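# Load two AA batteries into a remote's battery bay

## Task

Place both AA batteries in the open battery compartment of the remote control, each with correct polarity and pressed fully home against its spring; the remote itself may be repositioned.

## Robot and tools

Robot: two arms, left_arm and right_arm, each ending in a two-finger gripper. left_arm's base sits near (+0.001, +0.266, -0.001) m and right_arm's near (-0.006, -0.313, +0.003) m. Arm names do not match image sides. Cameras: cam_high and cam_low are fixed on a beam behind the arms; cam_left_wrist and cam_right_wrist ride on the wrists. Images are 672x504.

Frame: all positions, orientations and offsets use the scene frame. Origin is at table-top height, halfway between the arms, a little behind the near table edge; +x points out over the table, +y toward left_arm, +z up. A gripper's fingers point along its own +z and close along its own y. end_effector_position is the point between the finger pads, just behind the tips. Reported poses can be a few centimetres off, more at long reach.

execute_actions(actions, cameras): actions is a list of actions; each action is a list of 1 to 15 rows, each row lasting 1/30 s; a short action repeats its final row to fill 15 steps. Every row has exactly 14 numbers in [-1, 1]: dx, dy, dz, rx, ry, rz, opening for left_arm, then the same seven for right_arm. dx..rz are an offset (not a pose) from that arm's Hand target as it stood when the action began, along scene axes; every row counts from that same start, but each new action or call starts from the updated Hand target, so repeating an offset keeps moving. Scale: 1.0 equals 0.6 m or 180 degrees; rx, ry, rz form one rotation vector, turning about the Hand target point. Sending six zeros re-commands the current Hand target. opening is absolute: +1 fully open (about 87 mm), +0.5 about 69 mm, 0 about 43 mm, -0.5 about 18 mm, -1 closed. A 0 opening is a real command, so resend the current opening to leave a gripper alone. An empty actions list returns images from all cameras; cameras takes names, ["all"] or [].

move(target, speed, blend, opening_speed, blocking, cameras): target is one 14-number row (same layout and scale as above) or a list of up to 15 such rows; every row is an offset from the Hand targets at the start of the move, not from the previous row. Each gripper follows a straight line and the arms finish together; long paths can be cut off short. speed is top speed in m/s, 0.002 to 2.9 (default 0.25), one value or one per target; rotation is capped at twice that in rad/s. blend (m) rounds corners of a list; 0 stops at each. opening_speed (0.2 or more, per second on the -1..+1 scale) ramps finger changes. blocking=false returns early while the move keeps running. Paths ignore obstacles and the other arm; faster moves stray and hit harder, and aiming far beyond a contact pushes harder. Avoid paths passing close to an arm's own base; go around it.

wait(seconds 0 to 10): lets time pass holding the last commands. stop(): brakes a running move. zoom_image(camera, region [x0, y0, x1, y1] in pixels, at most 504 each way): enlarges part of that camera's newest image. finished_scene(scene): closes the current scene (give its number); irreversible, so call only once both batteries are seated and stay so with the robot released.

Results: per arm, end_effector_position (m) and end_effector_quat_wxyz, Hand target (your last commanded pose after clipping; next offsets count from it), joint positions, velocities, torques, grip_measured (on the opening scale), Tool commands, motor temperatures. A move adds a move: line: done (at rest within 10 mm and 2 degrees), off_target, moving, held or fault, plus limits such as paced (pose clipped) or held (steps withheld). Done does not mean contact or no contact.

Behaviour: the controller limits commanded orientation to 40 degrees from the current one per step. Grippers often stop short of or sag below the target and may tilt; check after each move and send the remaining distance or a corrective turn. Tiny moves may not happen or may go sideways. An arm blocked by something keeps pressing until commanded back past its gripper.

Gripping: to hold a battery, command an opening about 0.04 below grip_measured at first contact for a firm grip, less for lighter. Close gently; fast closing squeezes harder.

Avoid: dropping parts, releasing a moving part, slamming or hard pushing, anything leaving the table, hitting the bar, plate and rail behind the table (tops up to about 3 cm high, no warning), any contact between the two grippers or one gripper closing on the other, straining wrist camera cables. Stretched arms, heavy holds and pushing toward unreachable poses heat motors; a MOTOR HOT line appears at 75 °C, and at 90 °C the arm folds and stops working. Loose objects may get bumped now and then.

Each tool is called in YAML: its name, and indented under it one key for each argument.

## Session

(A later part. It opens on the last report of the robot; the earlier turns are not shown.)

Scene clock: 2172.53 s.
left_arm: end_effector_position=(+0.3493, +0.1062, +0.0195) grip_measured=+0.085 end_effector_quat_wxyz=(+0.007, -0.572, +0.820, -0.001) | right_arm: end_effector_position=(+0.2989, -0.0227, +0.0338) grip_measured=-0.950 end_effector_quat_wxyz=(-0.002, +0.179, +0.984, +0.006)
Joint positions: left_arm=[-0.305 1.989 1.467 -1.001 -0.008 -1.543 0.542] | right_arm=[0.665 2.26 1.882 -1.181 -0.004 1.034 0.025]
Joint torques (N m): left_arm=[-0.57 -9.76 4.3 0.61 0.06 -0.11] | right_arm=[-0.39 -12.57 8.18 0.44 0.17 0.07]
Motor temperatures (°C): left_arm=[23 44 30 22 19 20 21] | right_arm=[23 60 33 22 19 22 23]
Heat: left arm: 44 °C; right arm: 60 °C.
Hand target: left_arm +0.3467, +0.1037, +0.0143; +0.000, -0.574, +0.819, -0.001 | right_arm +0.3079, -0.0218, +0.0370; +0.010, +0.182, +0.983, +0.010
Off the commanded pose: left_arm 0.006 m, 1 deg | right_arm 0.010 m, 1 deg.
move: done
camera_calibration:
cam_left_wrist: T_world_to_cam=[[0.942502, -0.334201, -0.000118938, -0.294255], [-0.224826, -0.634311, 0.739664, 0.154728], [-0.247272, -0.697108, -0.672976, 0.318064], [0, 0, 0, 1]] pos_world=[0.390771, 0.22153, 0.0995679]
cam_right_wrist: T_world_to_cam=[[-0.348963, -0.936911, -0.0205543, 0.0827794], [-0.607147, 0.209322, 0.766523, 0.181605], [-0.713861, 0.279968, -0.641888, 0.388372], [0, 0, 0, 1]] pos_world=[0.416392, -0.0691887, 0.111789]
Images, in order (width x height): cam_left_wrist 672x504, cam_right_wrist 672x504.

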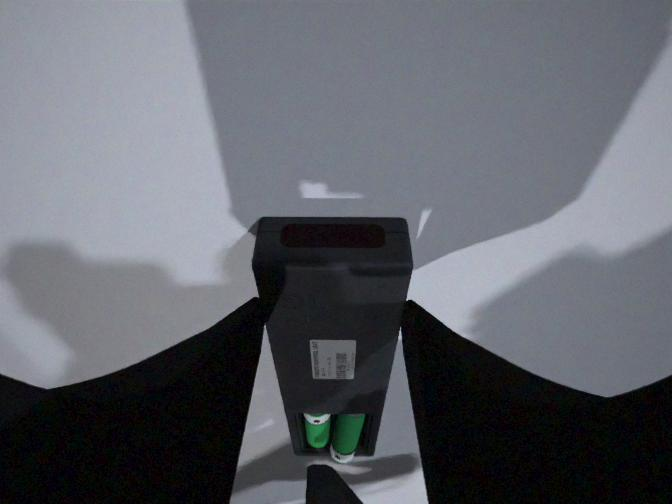

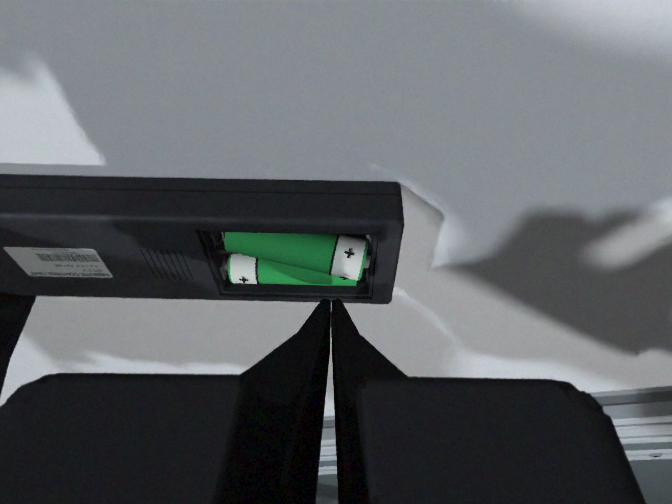

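move:
  target:
    - [0,0,0,0,0,0,0.02,-0.004,-0.002,-0.019,0,0,0,-0.95]
    - [0,0,0,0,0,0,0.02,0.009,-0.006,-0.019,0,0,0,-0.95]
  speed: 0.04
  cameras: ["cam_left_wrist", "cam_right_wrist"]

zoom_image:
  camera: "cam_left_wrist"
  region: [240, 380, 440, 504]

zoom_image:
  camera: "cam_right_wrist"
  region: [160, 220, 400, 400]

Scene clock: 2183.10 s.
left_arm: end_effector_position=(+0.3493, +0.1062, +0.0195) grip_measured=+0.085 end_effector_quat_wxyz=(+0.007, -0.572, +0.820, -0.001) | right_arm: end_effector_position=(+0.3039, -0.0268, +0.0287) grip_measured=-0.950 end_effector_quat_wxyz=(+0.000, +0.183, +0.983, +0.009)
Joint positions: left_arm=[-0.305 1.989 1.467 -1.001 -0.008 -1.543 0.542] | right_arm=[0.65 2.26 1.862 -1.154 -0.004 1.028 0.025]
Joint torques (N m): left_arm=[-0.58 -9.76 4.33 0.62 0.06 -0.12] | right_arm=[-0.29 -11.1 8.23 0.54 0.16 0]
Motor temperatures (°C): left_arm=[23 44 30 22 19 20 21] | right_arm=[23 61 34 21 19 21 23]
Heat: left arm: 44 °C; right arm: 61 °C.
Hand target: left_arm +0.3467, +0.1037, +0.0143; +0.000, -0.574, +0.819, -0.001 | right_arm +0.3134, -0.0255, +0.0255; +0.010, +0.182, +0.983, +0.010
Off the commanded pose: left_arm 0.006 m, 1 deg | right_arm 0.010 m, 1 deg.
move: done
camera_calibration:
cam_left_wrist: T_world_to_cam=[[0.942502, -0.334201, -0.000118938, -0.294255], [-0.224826, -0.634311, 0.739664, 0.154728], [-0.247272, -0.697108, -0.672976, 0.318064], [0, 0, 0, 1]] pos_world=[0.390771, 0.22153, 0.0995679]
cam_right_wrist: T_world_to_cam=[[-0.357438, -0.933557, -0.0266478, 0.0834026], [-0.609616, 0.211602, 0.763932, 0.190249], [-0.707535, 0.289303, -0.644746, 0.388244], [0, 0, 0, 1]] pos_world=[0.420487, -0.0747164, 0.107204]
Images, in order (width x height): cam_left_wrist 672x504, cam_right_wrist 672x504.

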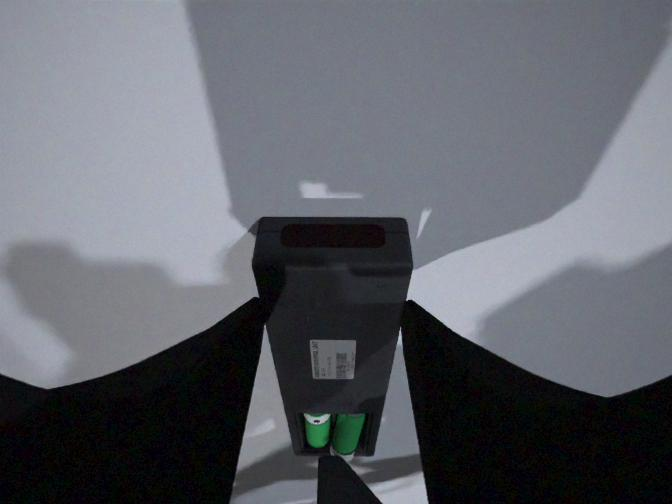

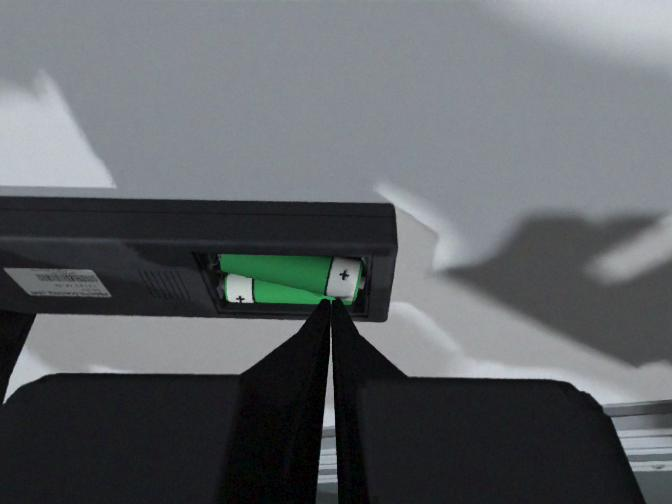

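Scaled by 2.520.

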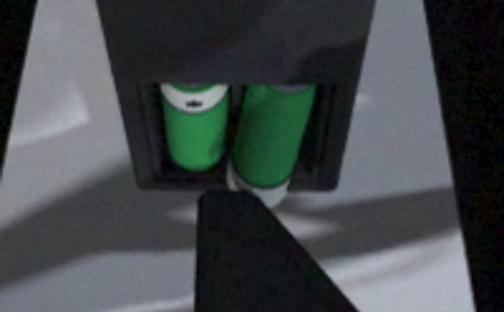

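Scaled by 2.100.

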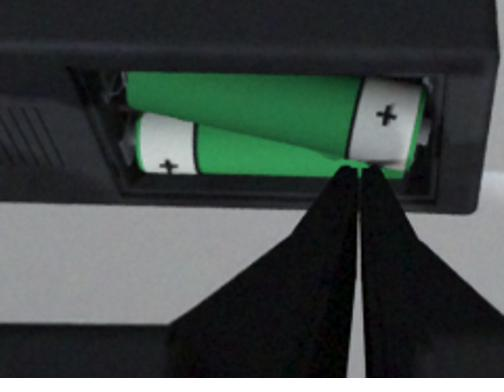

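move:
  target:
    - [0,0,0,0,0,0,0.02,-0.008,0.002,-0.012,0,0,0,-0.95]
    - [0,0,0,0,0,0,0.02,0.006,-0.003,-0.014,0,0,0,-0.95]
  speed: 0.04
  cameras: ["cam_left_wrist", "cam_right_wrist"]

zoom_image:
  camera: "cam_left_wrist"
  region: [240, 380, 440, 504]

zoom_image:
  camera: "cam_right_wrist"
  region: [160, 220, 400, 400]

Scene clock: 2189.30 s.
left_arm: end_effector_position=(+0.3493, +0.1062, +0.0195) grip_measured=+0.085 end_effector_quat_wxyz=(+0.007, -0.572, +0.820, -0.001) | right_arm: end_effector_position=(+0.3073, -0.0286, +0.0283) grip_measured=-0.950 end_effector_quat_wxyz=(+0.003, +0.184, +0.983, +0.011)
Joint positions: left_arm=[-0.305 1.989 1.467 -1.001 -0.008 -1.543 0.542] | right_arm=[0.642 2.26 1.861 -1.147 -0.004 1.022 0.025]
Joint torques (N m): left_arm=[-0.58 -9.74 4.27 0.62 0.06 -0.11] | right_arm=[-0.31 -9.84 7.38 0.76 0.16 -0.04]
Motor temperatures (°C): left_arm=[23 44 30 22 19 20 21] | right_arm=[23 60 34 21 19 21 23]
Heat: left arm: 44 °C; right arm: 60 °C.
Hand target: left_arm +0.3467, +0.1037, +0.0143; +0.000, -0.574, +0.819, -0.001 | right_arm +0.3169, -0.0272, +0.0172; +0.010, +0.182, +0.983, +0.010
Off the commanded pose: left_arm 0.006 m, 1 deg | right_arm 0.015 m, 1 deg.
move: off_target (right_arm)
camera_calibration:
cam_left_wrist: T_world_to_cam=[[0.942502, -0.334201, -0.000118938, -0.294255], [-0.224826, -0.634311, 0.739664, 0.154728], [-0.247272, -0.697108, -0.672976, 0.318064], [0, 0, 0, 1]] pos_world=[0.390771, 0.22153, 0.0995679]
cam_right_wrist: T_world_to_cam=[[-0.358413, -0.933022, -0.0317764, 0.0833171], [-0.613106, 0.209578, 0.761694, 0.194112], [-0.704018, 0.292483, -0.647157, 0.39005], [0, 0, 0, 1]] pos_world=[0.423475, -0.077028, 0.107216]
Images, in order (width x height): cam_left_wrist 672x504, cam_right_wrist 672x504.

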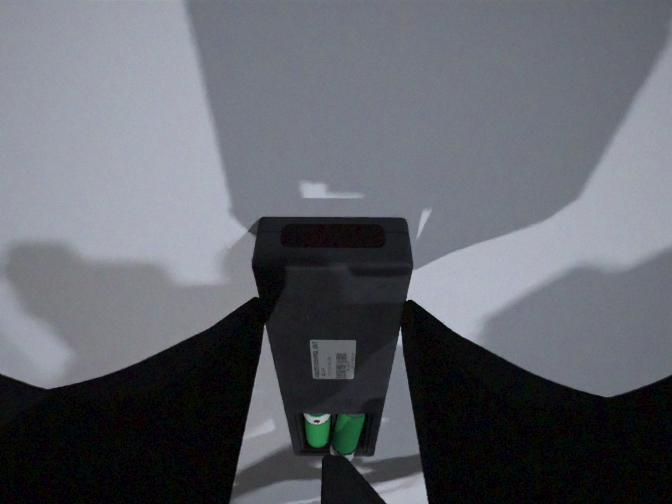

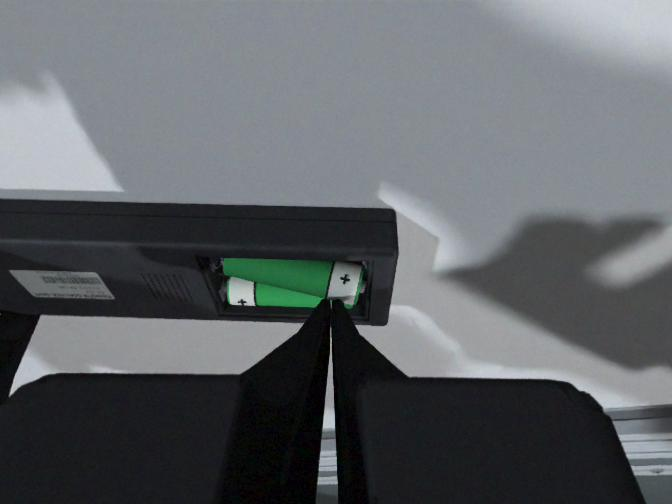

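Scaled by 2.520.

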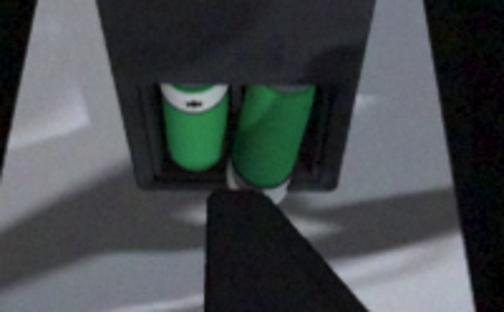

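Scaled by 2.100.

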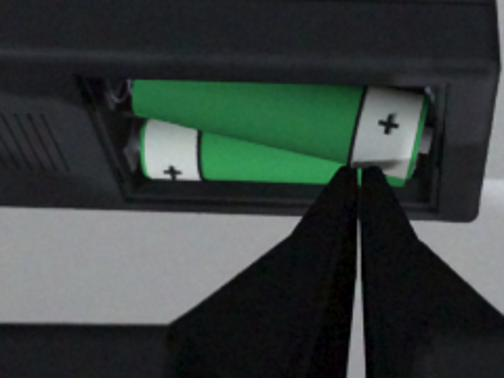

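move:
  target: [0,0,0,0,0,0,0.02,0.001,0.003,-0.02,0,0,0,-0.95]
  speed: 0.04
  cameras: ["cam_left_wrist", "cam_right_wrist"]

zoom_image:
  camera: "cam_left_wrist"
  region: [240, 380, 440, 504]

zoom_image:
  camera: "cam_right_wrist"
  region: [160, 220, 400, 400]

Scene clock: 2196.33 s.
left_arm: end_effector_position=(+0.3493, +0.1062, +0.0195) grip_measured=+0.085 end_effector_quat_wxyz=(+0.007, -0.572, +0.820, -0.001) | right_arm: end_effector_position=(+0.3073, -0.0252, +0.0268) grip_measured=-0.950 end_effector_quat_wxyz=(-0.001, +0.183, +0.983, +0.019)
Joint positions: left_arm=[-0.305 1.989 1.467 -1.001 -0.008 -1.543 0.542] | right_arm=[0.642 2.265 1.861 -1.136 -0.02 1.02 0.025]
Joint torques (N m): left_arm=[-0.58 -9.77 4.29 0.62 0.05 -0.11] | right_arm=[-0.12 -8.94 5.44 1.05 0.3 0.01]
Motor temperatures (°C): left_arm=[23 44 30 22 19 20 21] | right_arm=[23 59 35 21 19 21 23]
Heat: left arm: 44 °C; right arm: 59 °C.
Hand target: left_arm +0.3467, +0.1037, +0.0143; +0.000, -0.574, +0.819, -0.001 | right_arm +0.3175, -0.0254, +0.0051; +0.010, +0.182, +0.983, +0.010
Off the commanded pose: left_arm 0.006 m, 1 deg | right_arm 0.024 m, 2 deg.
move: off_target (right_arm)
camera_calibration:
cam_left_wrist: T_world_to_cam=[[0.942502, -0.334201, -0.000118938, -0.294255], [-0.224826, -0.634311, 0.739664, 0.154728], [-0.247272, -0.697108, -0.672976, 0.318064], [0, 0, 0, 1]] pos_world=[0.390771, 0.22153, 0.0995679]
cam_right_wrist: T_world_to_cam=[[-0.356796, -0.933104, -0.0448663, 0.0863791], [-0.609803, 0.196252, 0.767871, 0.193074], [-0.707699, 0.301333, -0.639032, 0.38919], [0, 0, 0, 1]] pos_world=[0.423986, -0.0745662, 0.104325]
Images, in order (width x height): cam_left_wrist 672x504, cam_right_wrist 672x504.

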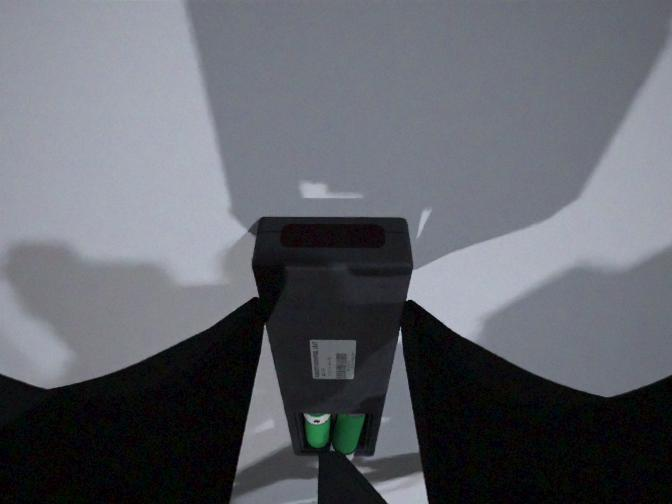

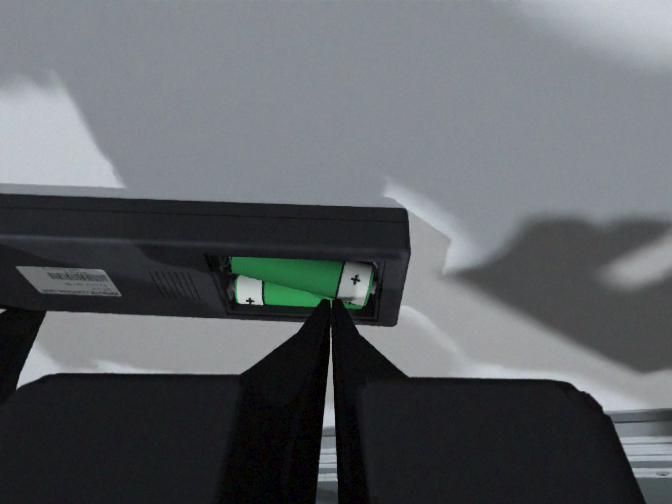

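Scaled by 2.520.

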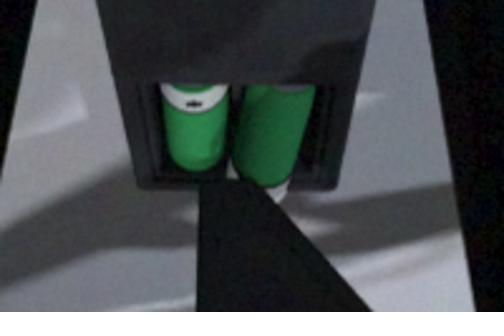

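Scaled by 2.100.

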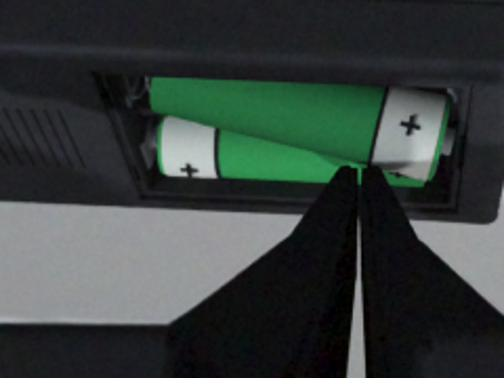

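move:
  target: [0,0,0,0,0,0,0.02,0.03,-0.018,0.01,0,0,0,-0.95]
  speed: 0.04
  cameras: ["cam_left_wrist", "cam_right_wrist"]

zoom_image:
  camera: "cam_left_wrist"
  region: [240, 380, 440, 504]

zoom_image:
  camera: "cam_right_wrist"
  region: [160, 220, 400, 400]

Scene clock: 2202.57 s.
left_arm: end_effector_position=(+0.3509, +0.1054, +0.0196) grip_measured=+0.085 end_effector_quat_wxyz=(+0.007, -0.581, +0.814, -0.003) | right_arm: end_effector_position=(+0.3225, -0.0309, +0.0284) grip_measured=-0.950 end_effector_quat_wxyz=(-0.007, +0.183, +0.983, +0.027)
Joint positions: left_arm=[-0.305 1.989 1.467 -0.998 -0.007 -1.565 0.542] | right_arm=[0.604 2.3 1.925 -1.162 -0.041 0.982 0.025]
Joint torques (N m): left_arm=[-0.58 -9.8 4.27 0.58 0.03 0.09] | right_arm=[-0.53 -9.57 6.89 0.82 0.48 -0.05]
Motor temperatures (°C): left_arm=[23 43 30 22 19 20 21] | right_arm=[23 58 34 21 19 21 23]
Heat: left arm: 43 °C; right arm: 58 °C.
Hand target: left_arm +0.3467, +0.1037, +0.0143; +0.000, -0.574, +0.819, -0.001 | right_arm +0.3355, -0.0362, +0.0111; +0.010, +0.182, +0.983, +0.010
Off the commanded pose: left_arm 0.007 m, 1 deg | right_arm 0.022 m, 3 deg.
move: off_target (right_arm)
camera_calibration:
cam_left_wrist: T_world_to_cam=[[0.949656, -0.313274, 0.00352054, -0.300887], [-0.212891, -0.637029, 0.740859, 0.150573], [-0.229849, -0.704311, -0.671652, 0.312599], [0, 0, 0, 1]] pos_world=[0.389645, 0.221826, 0.0994639]
cam_right_wrist: T_world_to_cam=[[-0.357528, -0.932059, -0.0586427, 0.0871762], [-0.602686, 0.182305, 0.776874, 0.199227], [-0.713402, 0.313098, -0.626919, 0.4045], [0, 0, 0, 1]] pos_world=[0.43981, -0.0817146, 0.103927]
Images, in order (width x height): cam_left_wrist 672x504, cam_right_wrist 672x504.

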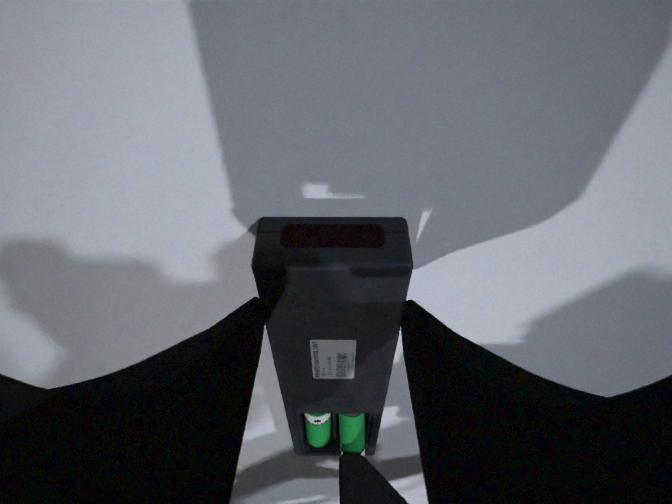

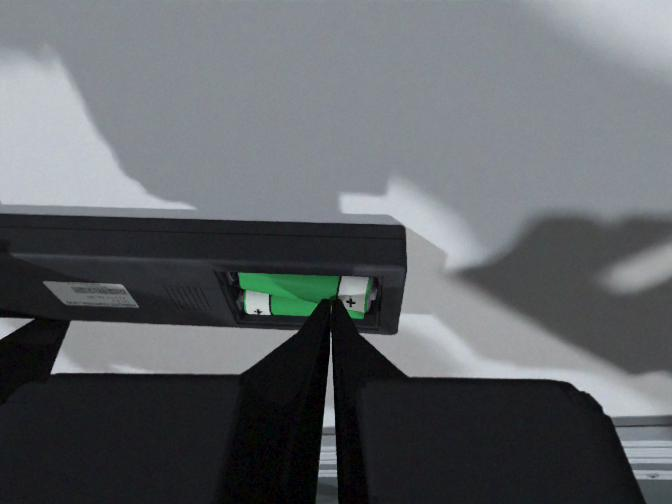

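Scaled by 2.520.

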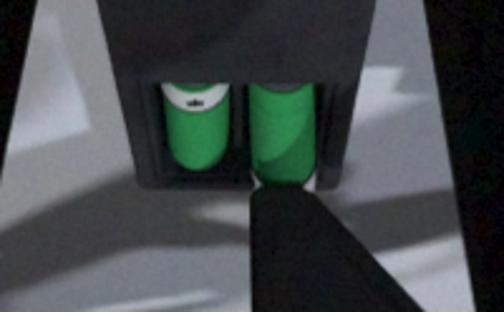

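Scaled by 2.100.

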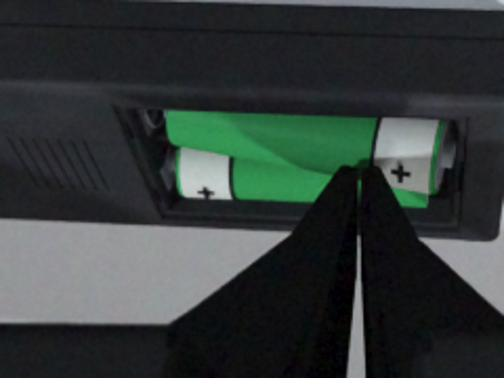

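move:
  target: [0,0,0,0,0,0,0.02,-0.011,0.012,-0.025,0,0,0,-0.95]
  speed: 0.04
  cameras: ["cam_left_wrist", "cam_right_wrist"]

zoom_image:
  camera: "cam_left_wrist"
  region: [240, 380, 440, 504]

zoom_image:
  camera: "cam_right_wrist"
  region: [160, 220, 400, 400]

Scene clock: 2210.37 s.
left_arm: end_effector_position=(+0.3509, +0.1054, +0.0196) grip_measured=+0.085 end_effector_quat_wxyz=(+0.007, -0.581, +0.814, -0.003) | right_arm: end_effector_position=(+0.3218, -0.0278, +0.0270) grip_measured=-0.950 end_effector_quat_wxyz=(-0.005, +0.180, +0.983, +0.029)
Joint positions: left_arm=[-0.305 1.989 1.467 -0.998 -0.007 -1.565 0.542] | right_arm=[0.611 2.3 1.92 -1.15 -0.041 0.982 0.025]
Joint torques (N m): left_arm=[-0.58 -9.78 4.29 0.58 0.04 0.1] | right_arm=[0.83 -9.03 3.03 1.28 0.48 0.14]
Motor temperatures (°C): left_arm=[23 43 30 22 19 20 21] | right_arm=[23 57 34 22 19 21 23]
Heat: left arm: 43 °C; right arm: 57 °C.
Hand target: left_arm +0.3467, +0.1037, +0.0143; +0.000, -0.574, +0.819, -0.001 | right_arm +0.3289, -0.0290, -0.0039; +0.010, +0.182, +0.983, +0.010
Off the commanded pose: left_arm 0.007 m, 1 deg | right_arm 0.032 m, 3 deg.
move: off_target (right_arm)
camera_calibration:
cam_left_wrist: T_world_to_cam=[[0.949656, -0.313274, 0.00352054, -0.300887], [-0.212891, -0.637029, 0.740859, 0.150573], [-0.229849, -0.704311, -0.671652, 0.312599], [0, 0, 0, 1]] pos_world=[0.389645, 0.221826, 0.0994639]
cam_right_wrist: T_world_to_cam=[[-0.350807, -0.934249, -0.0641355, 0.0876742], [-0.608444, 0.175335, 0.773986, 0.201027], [-0.71185, 0.310543, -0.629947, 0.401795], [0, 0, 0, 1]] pos_world=[0.439088, -0.078112, 0.103141]
Images, in order (width x height): cam_left_wrist 672x504, cam_right_wrist 672x504.

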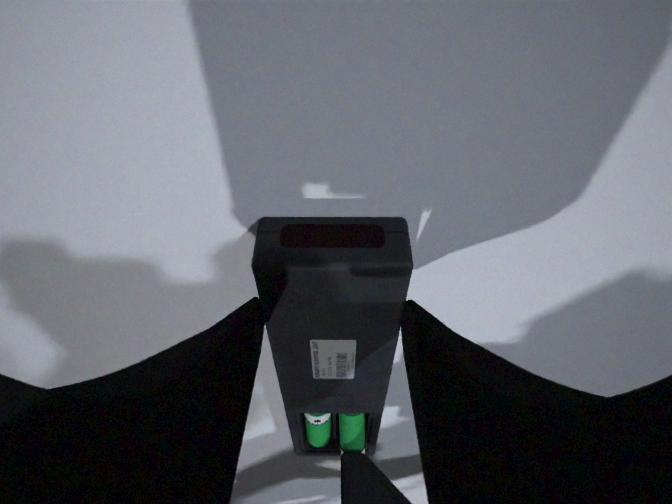

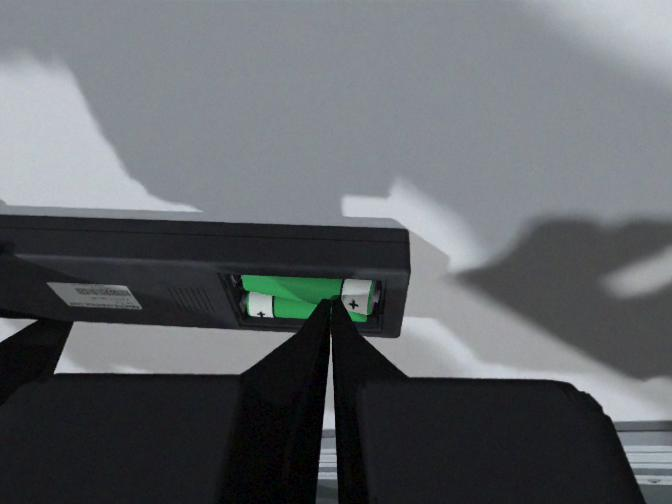

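Scaled by 2.520.

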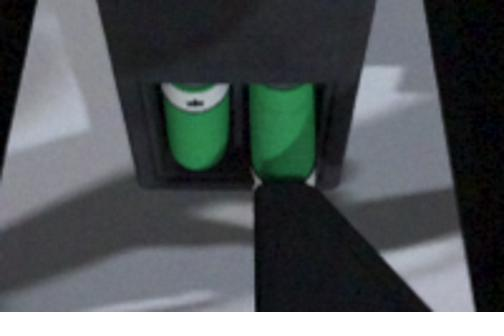

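Scaled by 2.100.

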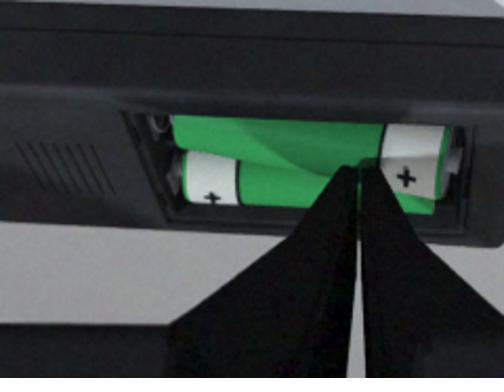

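move:
  target: [0,0,0,0,0,0,0.02,0.009,0.028,-0.01,0,0,0,-0.95]
  speed: 0.04
  cameras: ["cam_left_wrist", "cam_right_wrist"]

zoom_image:
  camera: "cam_left_wrist"
  region: [240, 380, 440, 504]

zoom_image:
  camera: "cam_right_wrist"
  region: [160, 220, 400, 400]

Scene clock: 2218.03 s.
left_arm: end_effector_position=(+0.3508, +0.1052, +0.0196) grip_measured=+0.085 end_effector_quat_wxyz=(+0.007, -0.581, +0.814, -0.003) | right_arm: end_effector_position=(+0.3237, -0.0250, +0.0209) grip_measured=-0.950 end_effector_quat_wxyz=(-0.006, +0.178, +0.984, +0.014)
Joint positions: left_arm=[-0.305 1.989 1.467 -0.998 -0.006 -1.564 0.542] | right_arm=[0.621 2.347 1.976 -1.184 -0.021 0.988 0.025]
Joint torques (N m): left_arm=[-0.54 -9.76 4.3 0.58 0.03 0.09] | right_arm=[1.91 -7.56 6.05 1.35 0.31 0.32]
Motor temperatures (°C): left_arm=[23 43 30 22 19 20 21] | right_arm=[23 55 34 22 19 21 23]
Heat: left arm: 43 °C; right arm: 55 °C.
Hand target: left_arm +0.3467, +0.1037, +0.0143; +0.000, -0.574, +0.819, -0.001 | right_arm +0.3344, -0.0123, -0.0099; +0.010, +0.182, +0.983, +0.010
Off the commanded pose: left_arm 0.007 m, 1 deg | right_arm 0.035 m, 2 deg.
move: off_target (right_arm)
camera_calibration:
cam_left_wrist: T_world_to_cam=[[0.949298, -0.314359, 0.00347889, -0.300535], [-0.213426, -0.636297, 0.741334, 0.15051], [-0.230831, -0.704489, -0.671127, 0.3129], [0, 0, 0, 1]] pos_world=[0.389647, 0.221728, 0.0994634]
cam_right_wrist: T_world_to_cam=[[-0.347504, -0.93708, -0.0334972, 0.0887965], [-0.603126, 0.196023, 0.773184, 0.205238], [-0.717969, 0.288888, -0.633296, 0.399826], [0, 0, 0, 1]] pos_world=[0.441705, -0.0725269, 0.0974959]
Images, in order (width x height): cam_left_wrist 672x504, cam_right_wrist 672x504.

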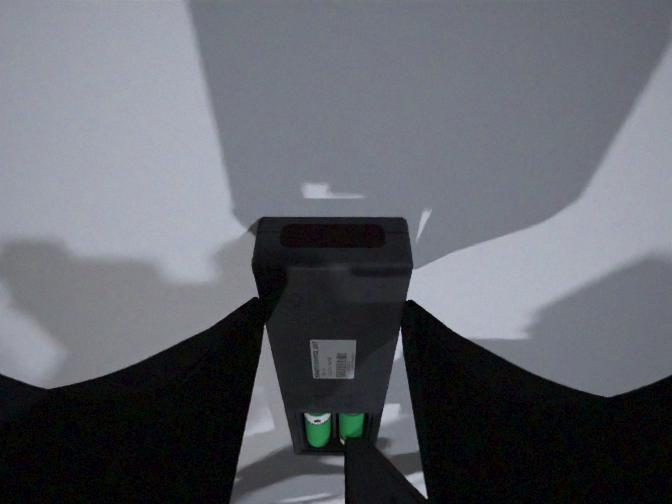

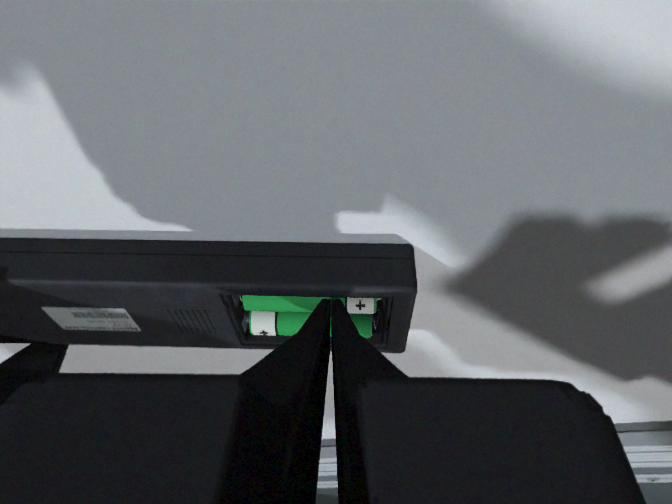

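Scaled by 2.520.

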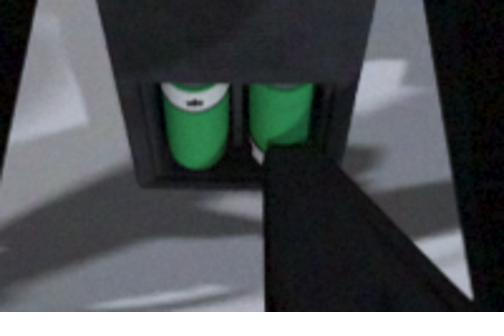

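Scaled by 2.100.

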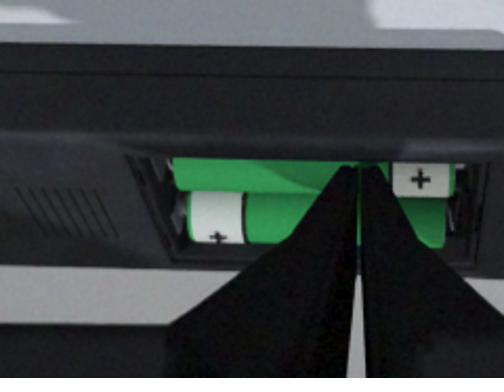

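move:
  target: [0,0,0,0,0,0,0.02,-0.0178,-0.0215,0.105,0,0,0,-0.95]
  speed: 0.1
  cameras: ["cam_right_wrist","cam_left_wrist"]

Scene clock: 2242.97 s.
left_arm: end_effector_position=(+0.3507, +0.1053, +0.0196) grip_measured=+0.085 end_effector_quat_wxyz=(+0.007, -0.580, +0.814, -0.003) | right_arm: end_effector_position=(+0.3180, -0.0298, +0.0305) grip_measured=-0.950 end_effector_quat_wxyz=(-0.013, +0.179, +0.984, -0.004)
Joint positions: left_arm=[-0.305 1.989 1.467 -0.998 -0.006 -1.562 0.542] | right_arm=[0.626 2.347 2.013 -1.256 -0.006 0.994 0.025]
Joint torques (N m): left_arm=[-0.59 -9.77 4.3 0.59 0.03 0.07] | right_arm=[0.79 -17.63 8.31 0.18 0.16 0.18]
Heat: left arm: 43 °C; right arm: 51 °C.
Hand target: left_arm +0.3467, +0.1037, +0.0143; +0.000, -0.574, +0.819, +0.000 | right_arm +0.3238, -0.0251, +0.0531; +0.010, +0.182, +0.983, +0.010
Off the commanded pose: left_arm 0.007 m, 1 deg | right_arm 0.024 m, 3 deg.
move: off_target (right_arm)
camera_calibration:
cam_left_wrist: T_world_to_cam=[[0.948683, -0.316211, 0.00344623, -0.300104], [-0.214649, -0.635903, 0.741318, 0.150881], [-0.232222, -0.704016, -0.671145, 0.313316], [0, 0, 0, 1]] pos_world=[0.389849, 0.221628, 0.0994635]
cam_right_wrist: T_world_to_cam=[[-0.348964, -0.937131, 0.00319433, 0.0819877], [-0.587965, 0.221596, 0.777941, 0.191124], [-0.72974, 0.269596, -0.628329, 0.406268], [0, 0, 0, 1]] pos_world=[0.437455, -0.0750472, 0.106325]
Images, in order (width x height): cam_left_wrist 672x504, cam_right_wrist 672x504.

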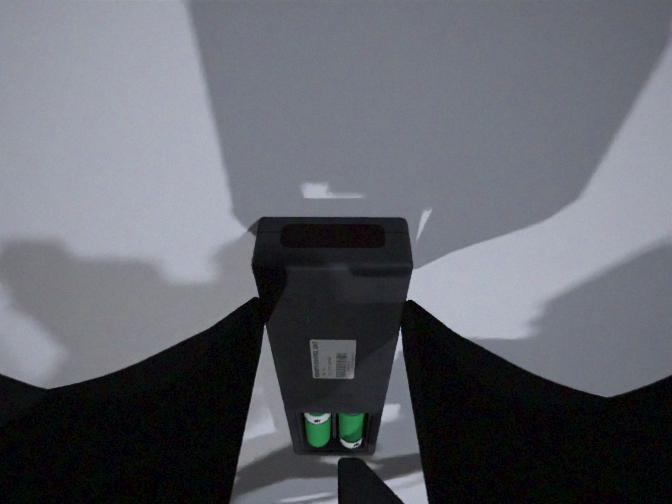

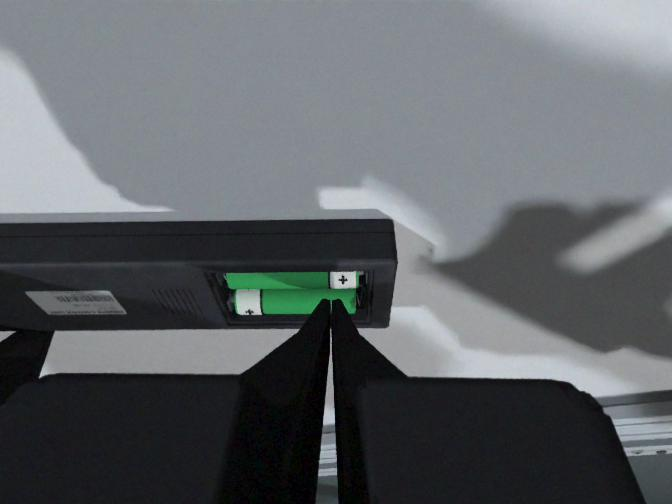

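zoom_image:
  camera: "cam_right_wrist"
  region: [190, 230, 410, 340]

zoom_image:
  camera: "cam_left_wrist"
  region: [270, 390, 400, 470]

Scaled by 2.291.

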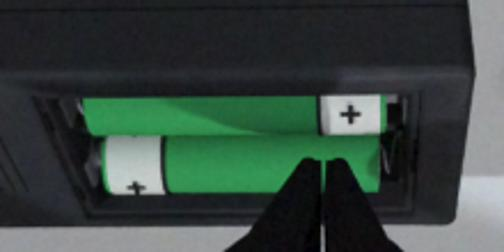

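Scaled by 3.877.

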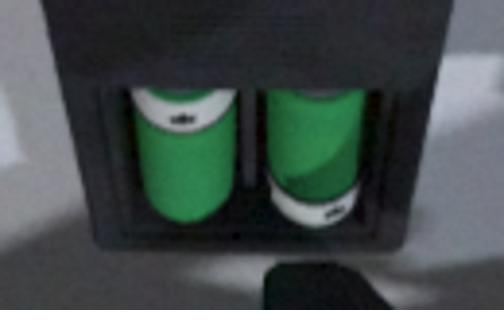

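move:
  target:
    - [0,0,0,0,0,0,0.02,0.0192,0.0517,-0.005,0,0,0,-0.95]
    - [0,0,0,0,0,0,0.02,0.0192,0.0517,-0.0785,0,0,0,-0.95]
  speed: 0.1
  cameras: ["cam_right_wrist","cam_left_wrist"]

Scene clock: 2274.93 s.
left_arm: end_effector_position=(+0.3507, +0.1052, +0.0197) grip_measured=+0.085 end_effector_quat_wxyz=(+0.007, -0.580, +0.814, -0.004) | right_arm: end_effector_position=(+0.3275, -0.0005, +0.0209) grip_measured=-0.950 end_effector_quat_wxyz=(-0.005, +0.179, +0.984, +0.004)
Joint positions: left_arm=[-0.305 1.989 1.467 -0.998 -0.005 -1.562 0.542] | right_arm=[0.663 2.453 2.167 -1.28 -0.007 1.031 0.025]
Joint torques (N m): left_arm=[-0.59 -9.76 4.3 0.59 0.03 0.06] | right_arm=[0.76 -12.85 4.05 1.15 0.18 0.18]
Motor temperatures (°C): left_arm=[23 43 30 22 19 20 21] | right_arm=[23 58 36 21 19 22 23]
Heat: left arm: 43 °C; right arm: 58 °C.
Hand target: left_arm +0.3467, +0.1037, +0.0143; +0.000, -0.574, +0.819, -0.001 | right_arm +0.3351, +0.0059, +0.0060; +0.009, +0.182, +0.983, +0.010
Off the commanded pose: left_arm 0.007 m, 1 deg | right_arm 0.018 m, 2 deg.
move: off_target (right_arm)
camera_calibration:
cam_left_wrist: T_world_to_cam=[[0.94869, -0.31619, 0.00342254, -0.300109], [-0.214518, -0.635608, 0.74161, 0.15081], [-0.232314, -0.704292, -0.670823, 0.313314], [0, 0, 0, 1]] pos_world=[0.389849, 0.221629, 0.0993632]
cam_right_wrist: T_world_to_cam=[[-0.348649, -0.937122, -0.0156904, 0.113156], [-0.601593, 0.210918, 0.770454, 0.202285], [-0.7187, 0.278057, -0.637303, 0.395806], [0, 0, 0, 1]] pos_world=[0.44561, -0.0466815, 0.0981727]
Images, in order (width x height): cam_left_wrist 672x504, cam_right_wrist 672x504.

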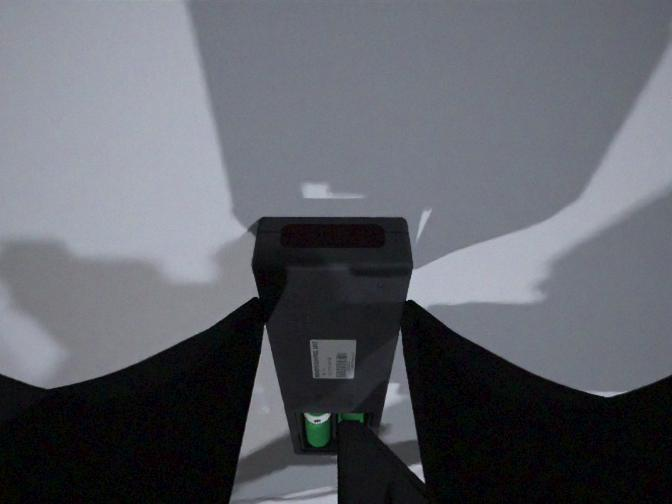

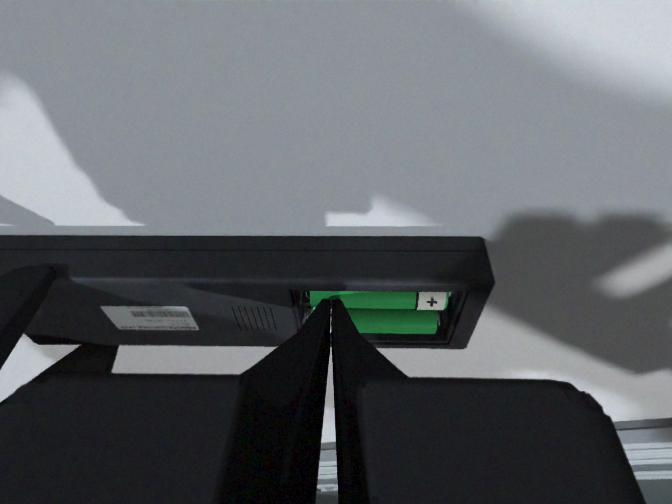

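move:
  target:
    - [0,0,0,0,0,0,0.02,0,0,-0.025,0,0,0,-0.95]
    - [0,0,0,0,0,0,0.02,-0.005,-0.004,0.07,0,0,0,-0.95]
    - [0,0,0,0,0,0,0.02,-0.028,0.008,0.07,0,0,0,-0.95]
    - [0,0,0,0,0,0,0.02,-0.028,0.008,0.0,0,0,0,-0.95]
  speed: 0.1
  cameras: ["cam_right_wrist","cam_left_wrist"]

Scene clock: 2285.37 s.
left_arm: end_effector_position=(+0.3506, +0.1052, +0.0197) grip_measured=+0.085 end_effector_quat_wxyz=(+0.006, -0.580, +0.815, -0.004) | right_arm: end_effector_position=(+0.3086, +0.0051, +0.0206) grip_measured=-0.950 end_effector_quat_wxyz=(-0.009, +0.176, +0.984, +0.001)
Joint positions: left_arm=[-0.305 1.989 1.467 -0.998 -0.005 -1.561 0.542] | right_arm=[0.698 2.409 2.084 -1.252 -0.007 1.061 0.025]
Joint torques (N m): left_arm=[-0.55 -9.77 4.3 0.58 0.02 0.06] | right_arm=[0.34 -13.04 3.23 1.25 0.19 0.18]
Motor temperatures (°C): left_arm=[23 43 30 22 19 20 21] | right_arm=[23 58 35 22 19 22 23]
Heat: left arm: 43 °C; right arm: 58 °C.
Hand target: left_arm +0.3467, +0.1037, +0.0143; +0.000, -0.574, +0.819, -0.001 | right_arm +0.3183, +0.0107, +0.0059; +0.009, +0.182, +0.983, +0.010
Off the commanded pose: left_arm 0.007 m, 1 deg | right_arm 0.018 m, 2 deg.
move: off_target (right_arm)
camera_calibration:
cam_left_wrist: T_world_to_cam=[[0.948442, -0.316931, 0.00345045, -0.299883], [-0.214952, -0.635187, 0.741845, 0.1508], [-0.232922, -0.704339, -0.670563, 0.313466], [0, 0, 0, 1]] pos_world=[0.38985, 0.22153, 0.0993629]
cam_right_wrist: T_world_to_cam=[[-0.343633, -0.939078, -0.00702109, 0.110014], [-0.596835, 0.212613, 0.773681, 0.188495], [-0.725054, 0.270053, -0.633536, 0.38248], [0, 0, 0, 1]] pos_world=[0.427624, -0.0400552, 0.0972515]
Images, in order (width x height): cam_left_wrist 672x504, cam_right_wrist 672x504.

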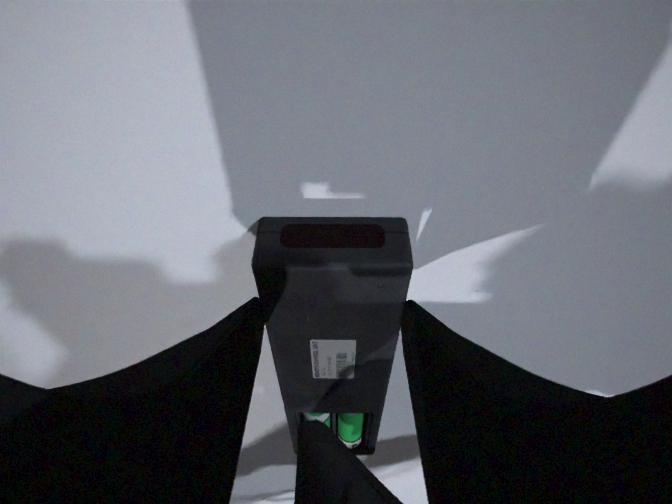

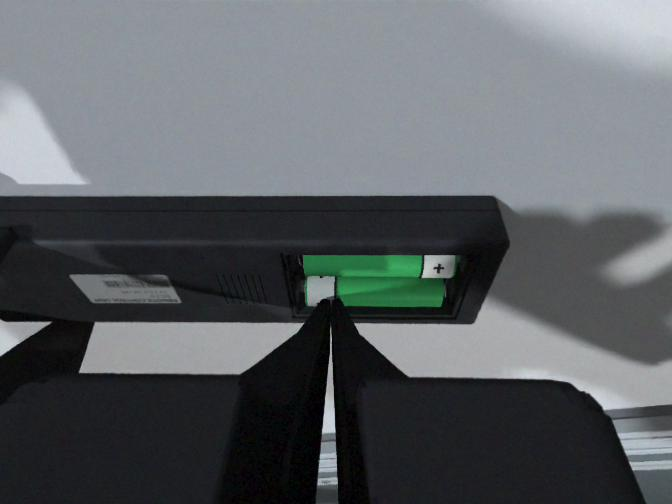

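zoom_image:
  camera: "cam_right_wrist"
  region: [280, 230, 500, 340]

Scaled by 2.291.

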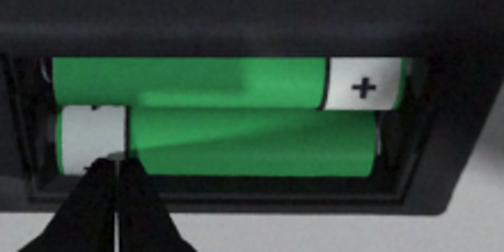

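zoom_image:
  camera: "cam_right_wrist"
  region: [270, 235, 350, 335]

zoom_image:
  camera: "cam_right_wrist"
  region: [410, 235, 490, 335]

Scaled by 5.040.

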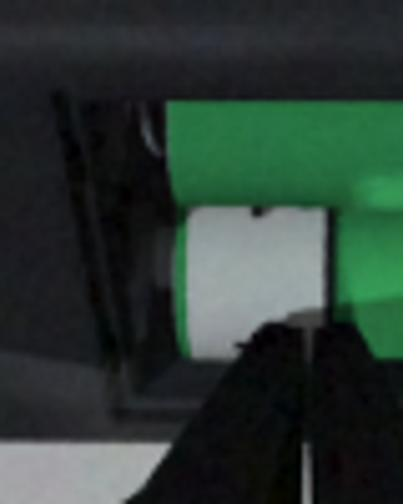

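Scaled by 5.040.

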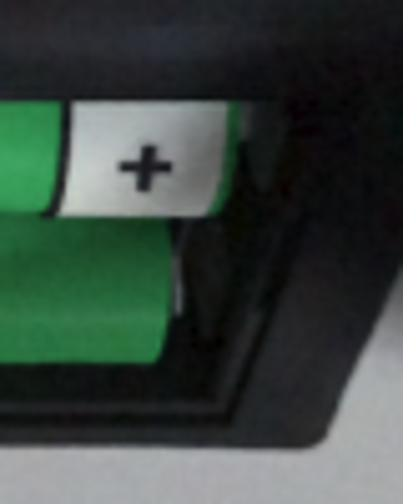

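move:
  target:
    - [0,0,0,0,0,0,0.02,0,0,-0.015,0,0,0,-0.95]
    - [0,0,0,0,0,0,0.02,-0.004,-0.004,0.07,0,0,0,-0.95]
    - [0,0,0,0,0,0,0.02,-0.0193,-0.0517,0.07,0,0,0,-0.95]
    - [0,0,0,0,0,0,0.02,-0.0193,-0.0517,-0.01,0,0,0,-0.95]
  speed: 0.1
  cameras: ["cam_right_wrist","cam_left_wrist"]

Scene clock: 2310.77 s.
left_arm: end_effector_position=(+0.3504, +0.1049, +0.0197) grip_measured=+0.085 end_effector_quat_wxyz=(+0.006, -0.578, +0.816, -0.004) | right_arm: end_effector_position=(+0.2970, -0.0241, +0.0207) grip_measured=-0.950 end_effector_quat_wxyz=(-0.006, +0.182, +0.983, +0.004)
Joint positions: left_arm=[-0.305 1.989 1.467 -0.998 -0.003 -1.558 0.542] | right_arm=[0.664 2.269 1.843 -1.142 -0.007 1.038 0.025]
Joint torques (N m): left_arm=[-0.54 -9.8 4.3 0.58 0.01 0.03] | right_arm=[0.1 -10.73 2.93 1.37 0.19 0.05]
Motor temperatures (°C): left_arm=[23 43 30 22 19 20 21] | right_arm=[23 58 33 22 19 22 23]
Heat: left arm: 43 °C; right arm: 58 °C.
Hand target: left_arm +0.3467, +0.1037, +0.0143; +0.000, -0.574, +0.819, -0.001 | right_arm +0.3068, -0.0203, +0.0001; +0.010, +0.182, +0.983, +0.010
Off the commanded pose: left_arm 0.007 m, 1 deg | right_arm 0.023 m, 2 deg.
move: off_target (right_arm)
camera_calibration:
cam_left_wrist: T_world_to_cam=[[0.947344, -0.320198, 0.00341179, -0.299015], [-0.216663, -0.633106, 0.743124, 0.150887], [-0.235787, -0.704734, -0.669145, 0.314235], [0, 0, 0, 1]] pos_world=[0.390054, 0.221235, 0.0991615]
cam_right_wrist: T_world_to_cam=[[-0.354354, -0.935004, -0.0141483, 0.0820733], [-0.598925, 0.215313, 0.771316, 0.188365], [-0.718138, 0.281793, -0.636295, 0.38032], [0, 0, 0, 1]] pos_world=[0.415021, -0.07099, 0.0978684]
Images, in order (width x height): cam_left_wrist 672x504, cam_right_wrist 672x504.

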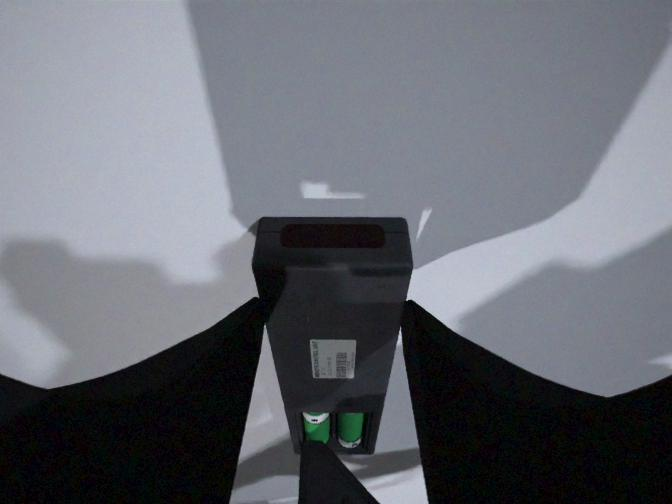

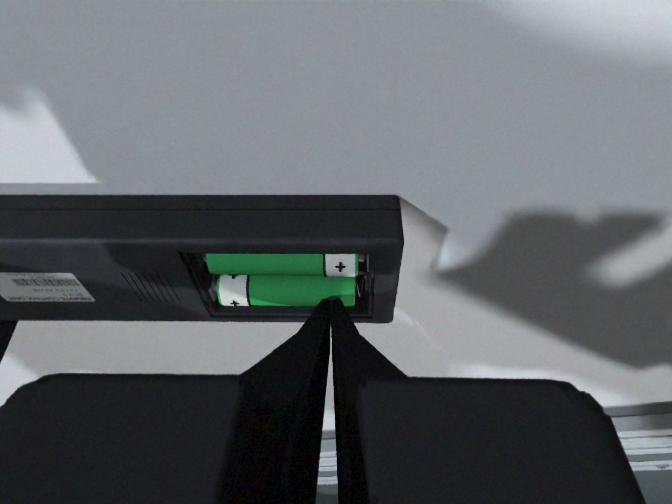

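zoom_image:
  camera: "cam_right_wrist"
  region: [170, 235, 290, 335]

zoom_image:
  camera: "cam_right_wrist"
  region: [310, 235, 410, 335]

zoom_image:
  camera: "cam_left_wrist"
  region: [270, 390, 400, 470]

Scaled by 4.200.

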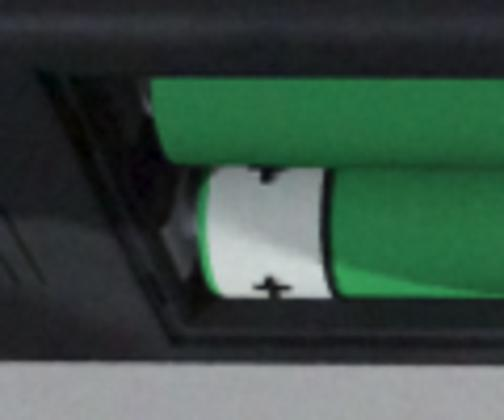

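Scaled by 5.040.

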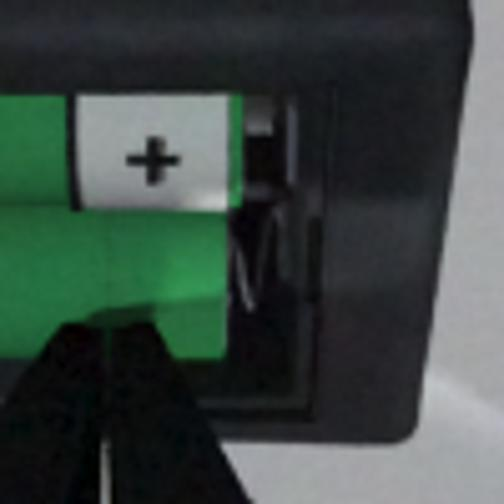

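Scaled by 3.877.

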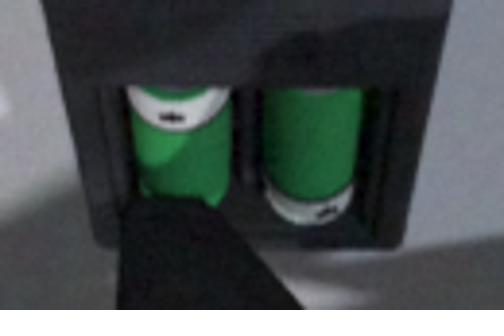

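zoom_image:
  camera: "cam_right_wrist"
  region: [345, 248, 385, 308]

zoom_image:
  camera: "cam_right_wrist"
  region: [185, 248, 245, 308]

Scaled by 8.400.

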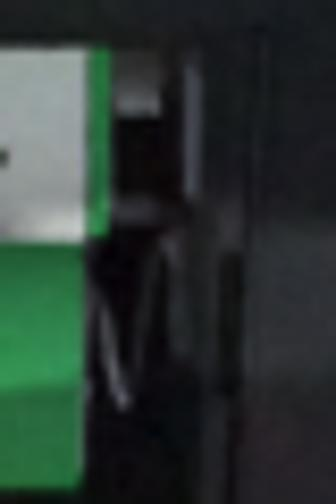

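Scaled by 8.400.

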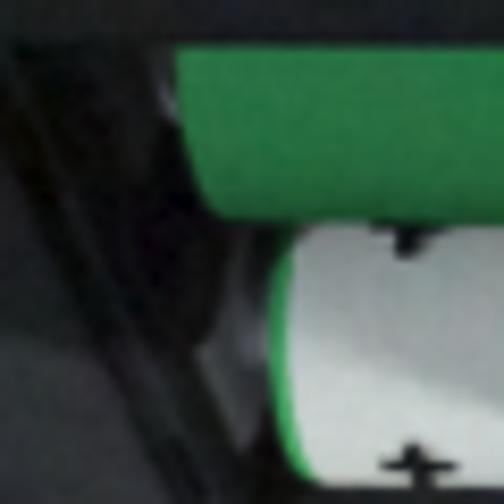

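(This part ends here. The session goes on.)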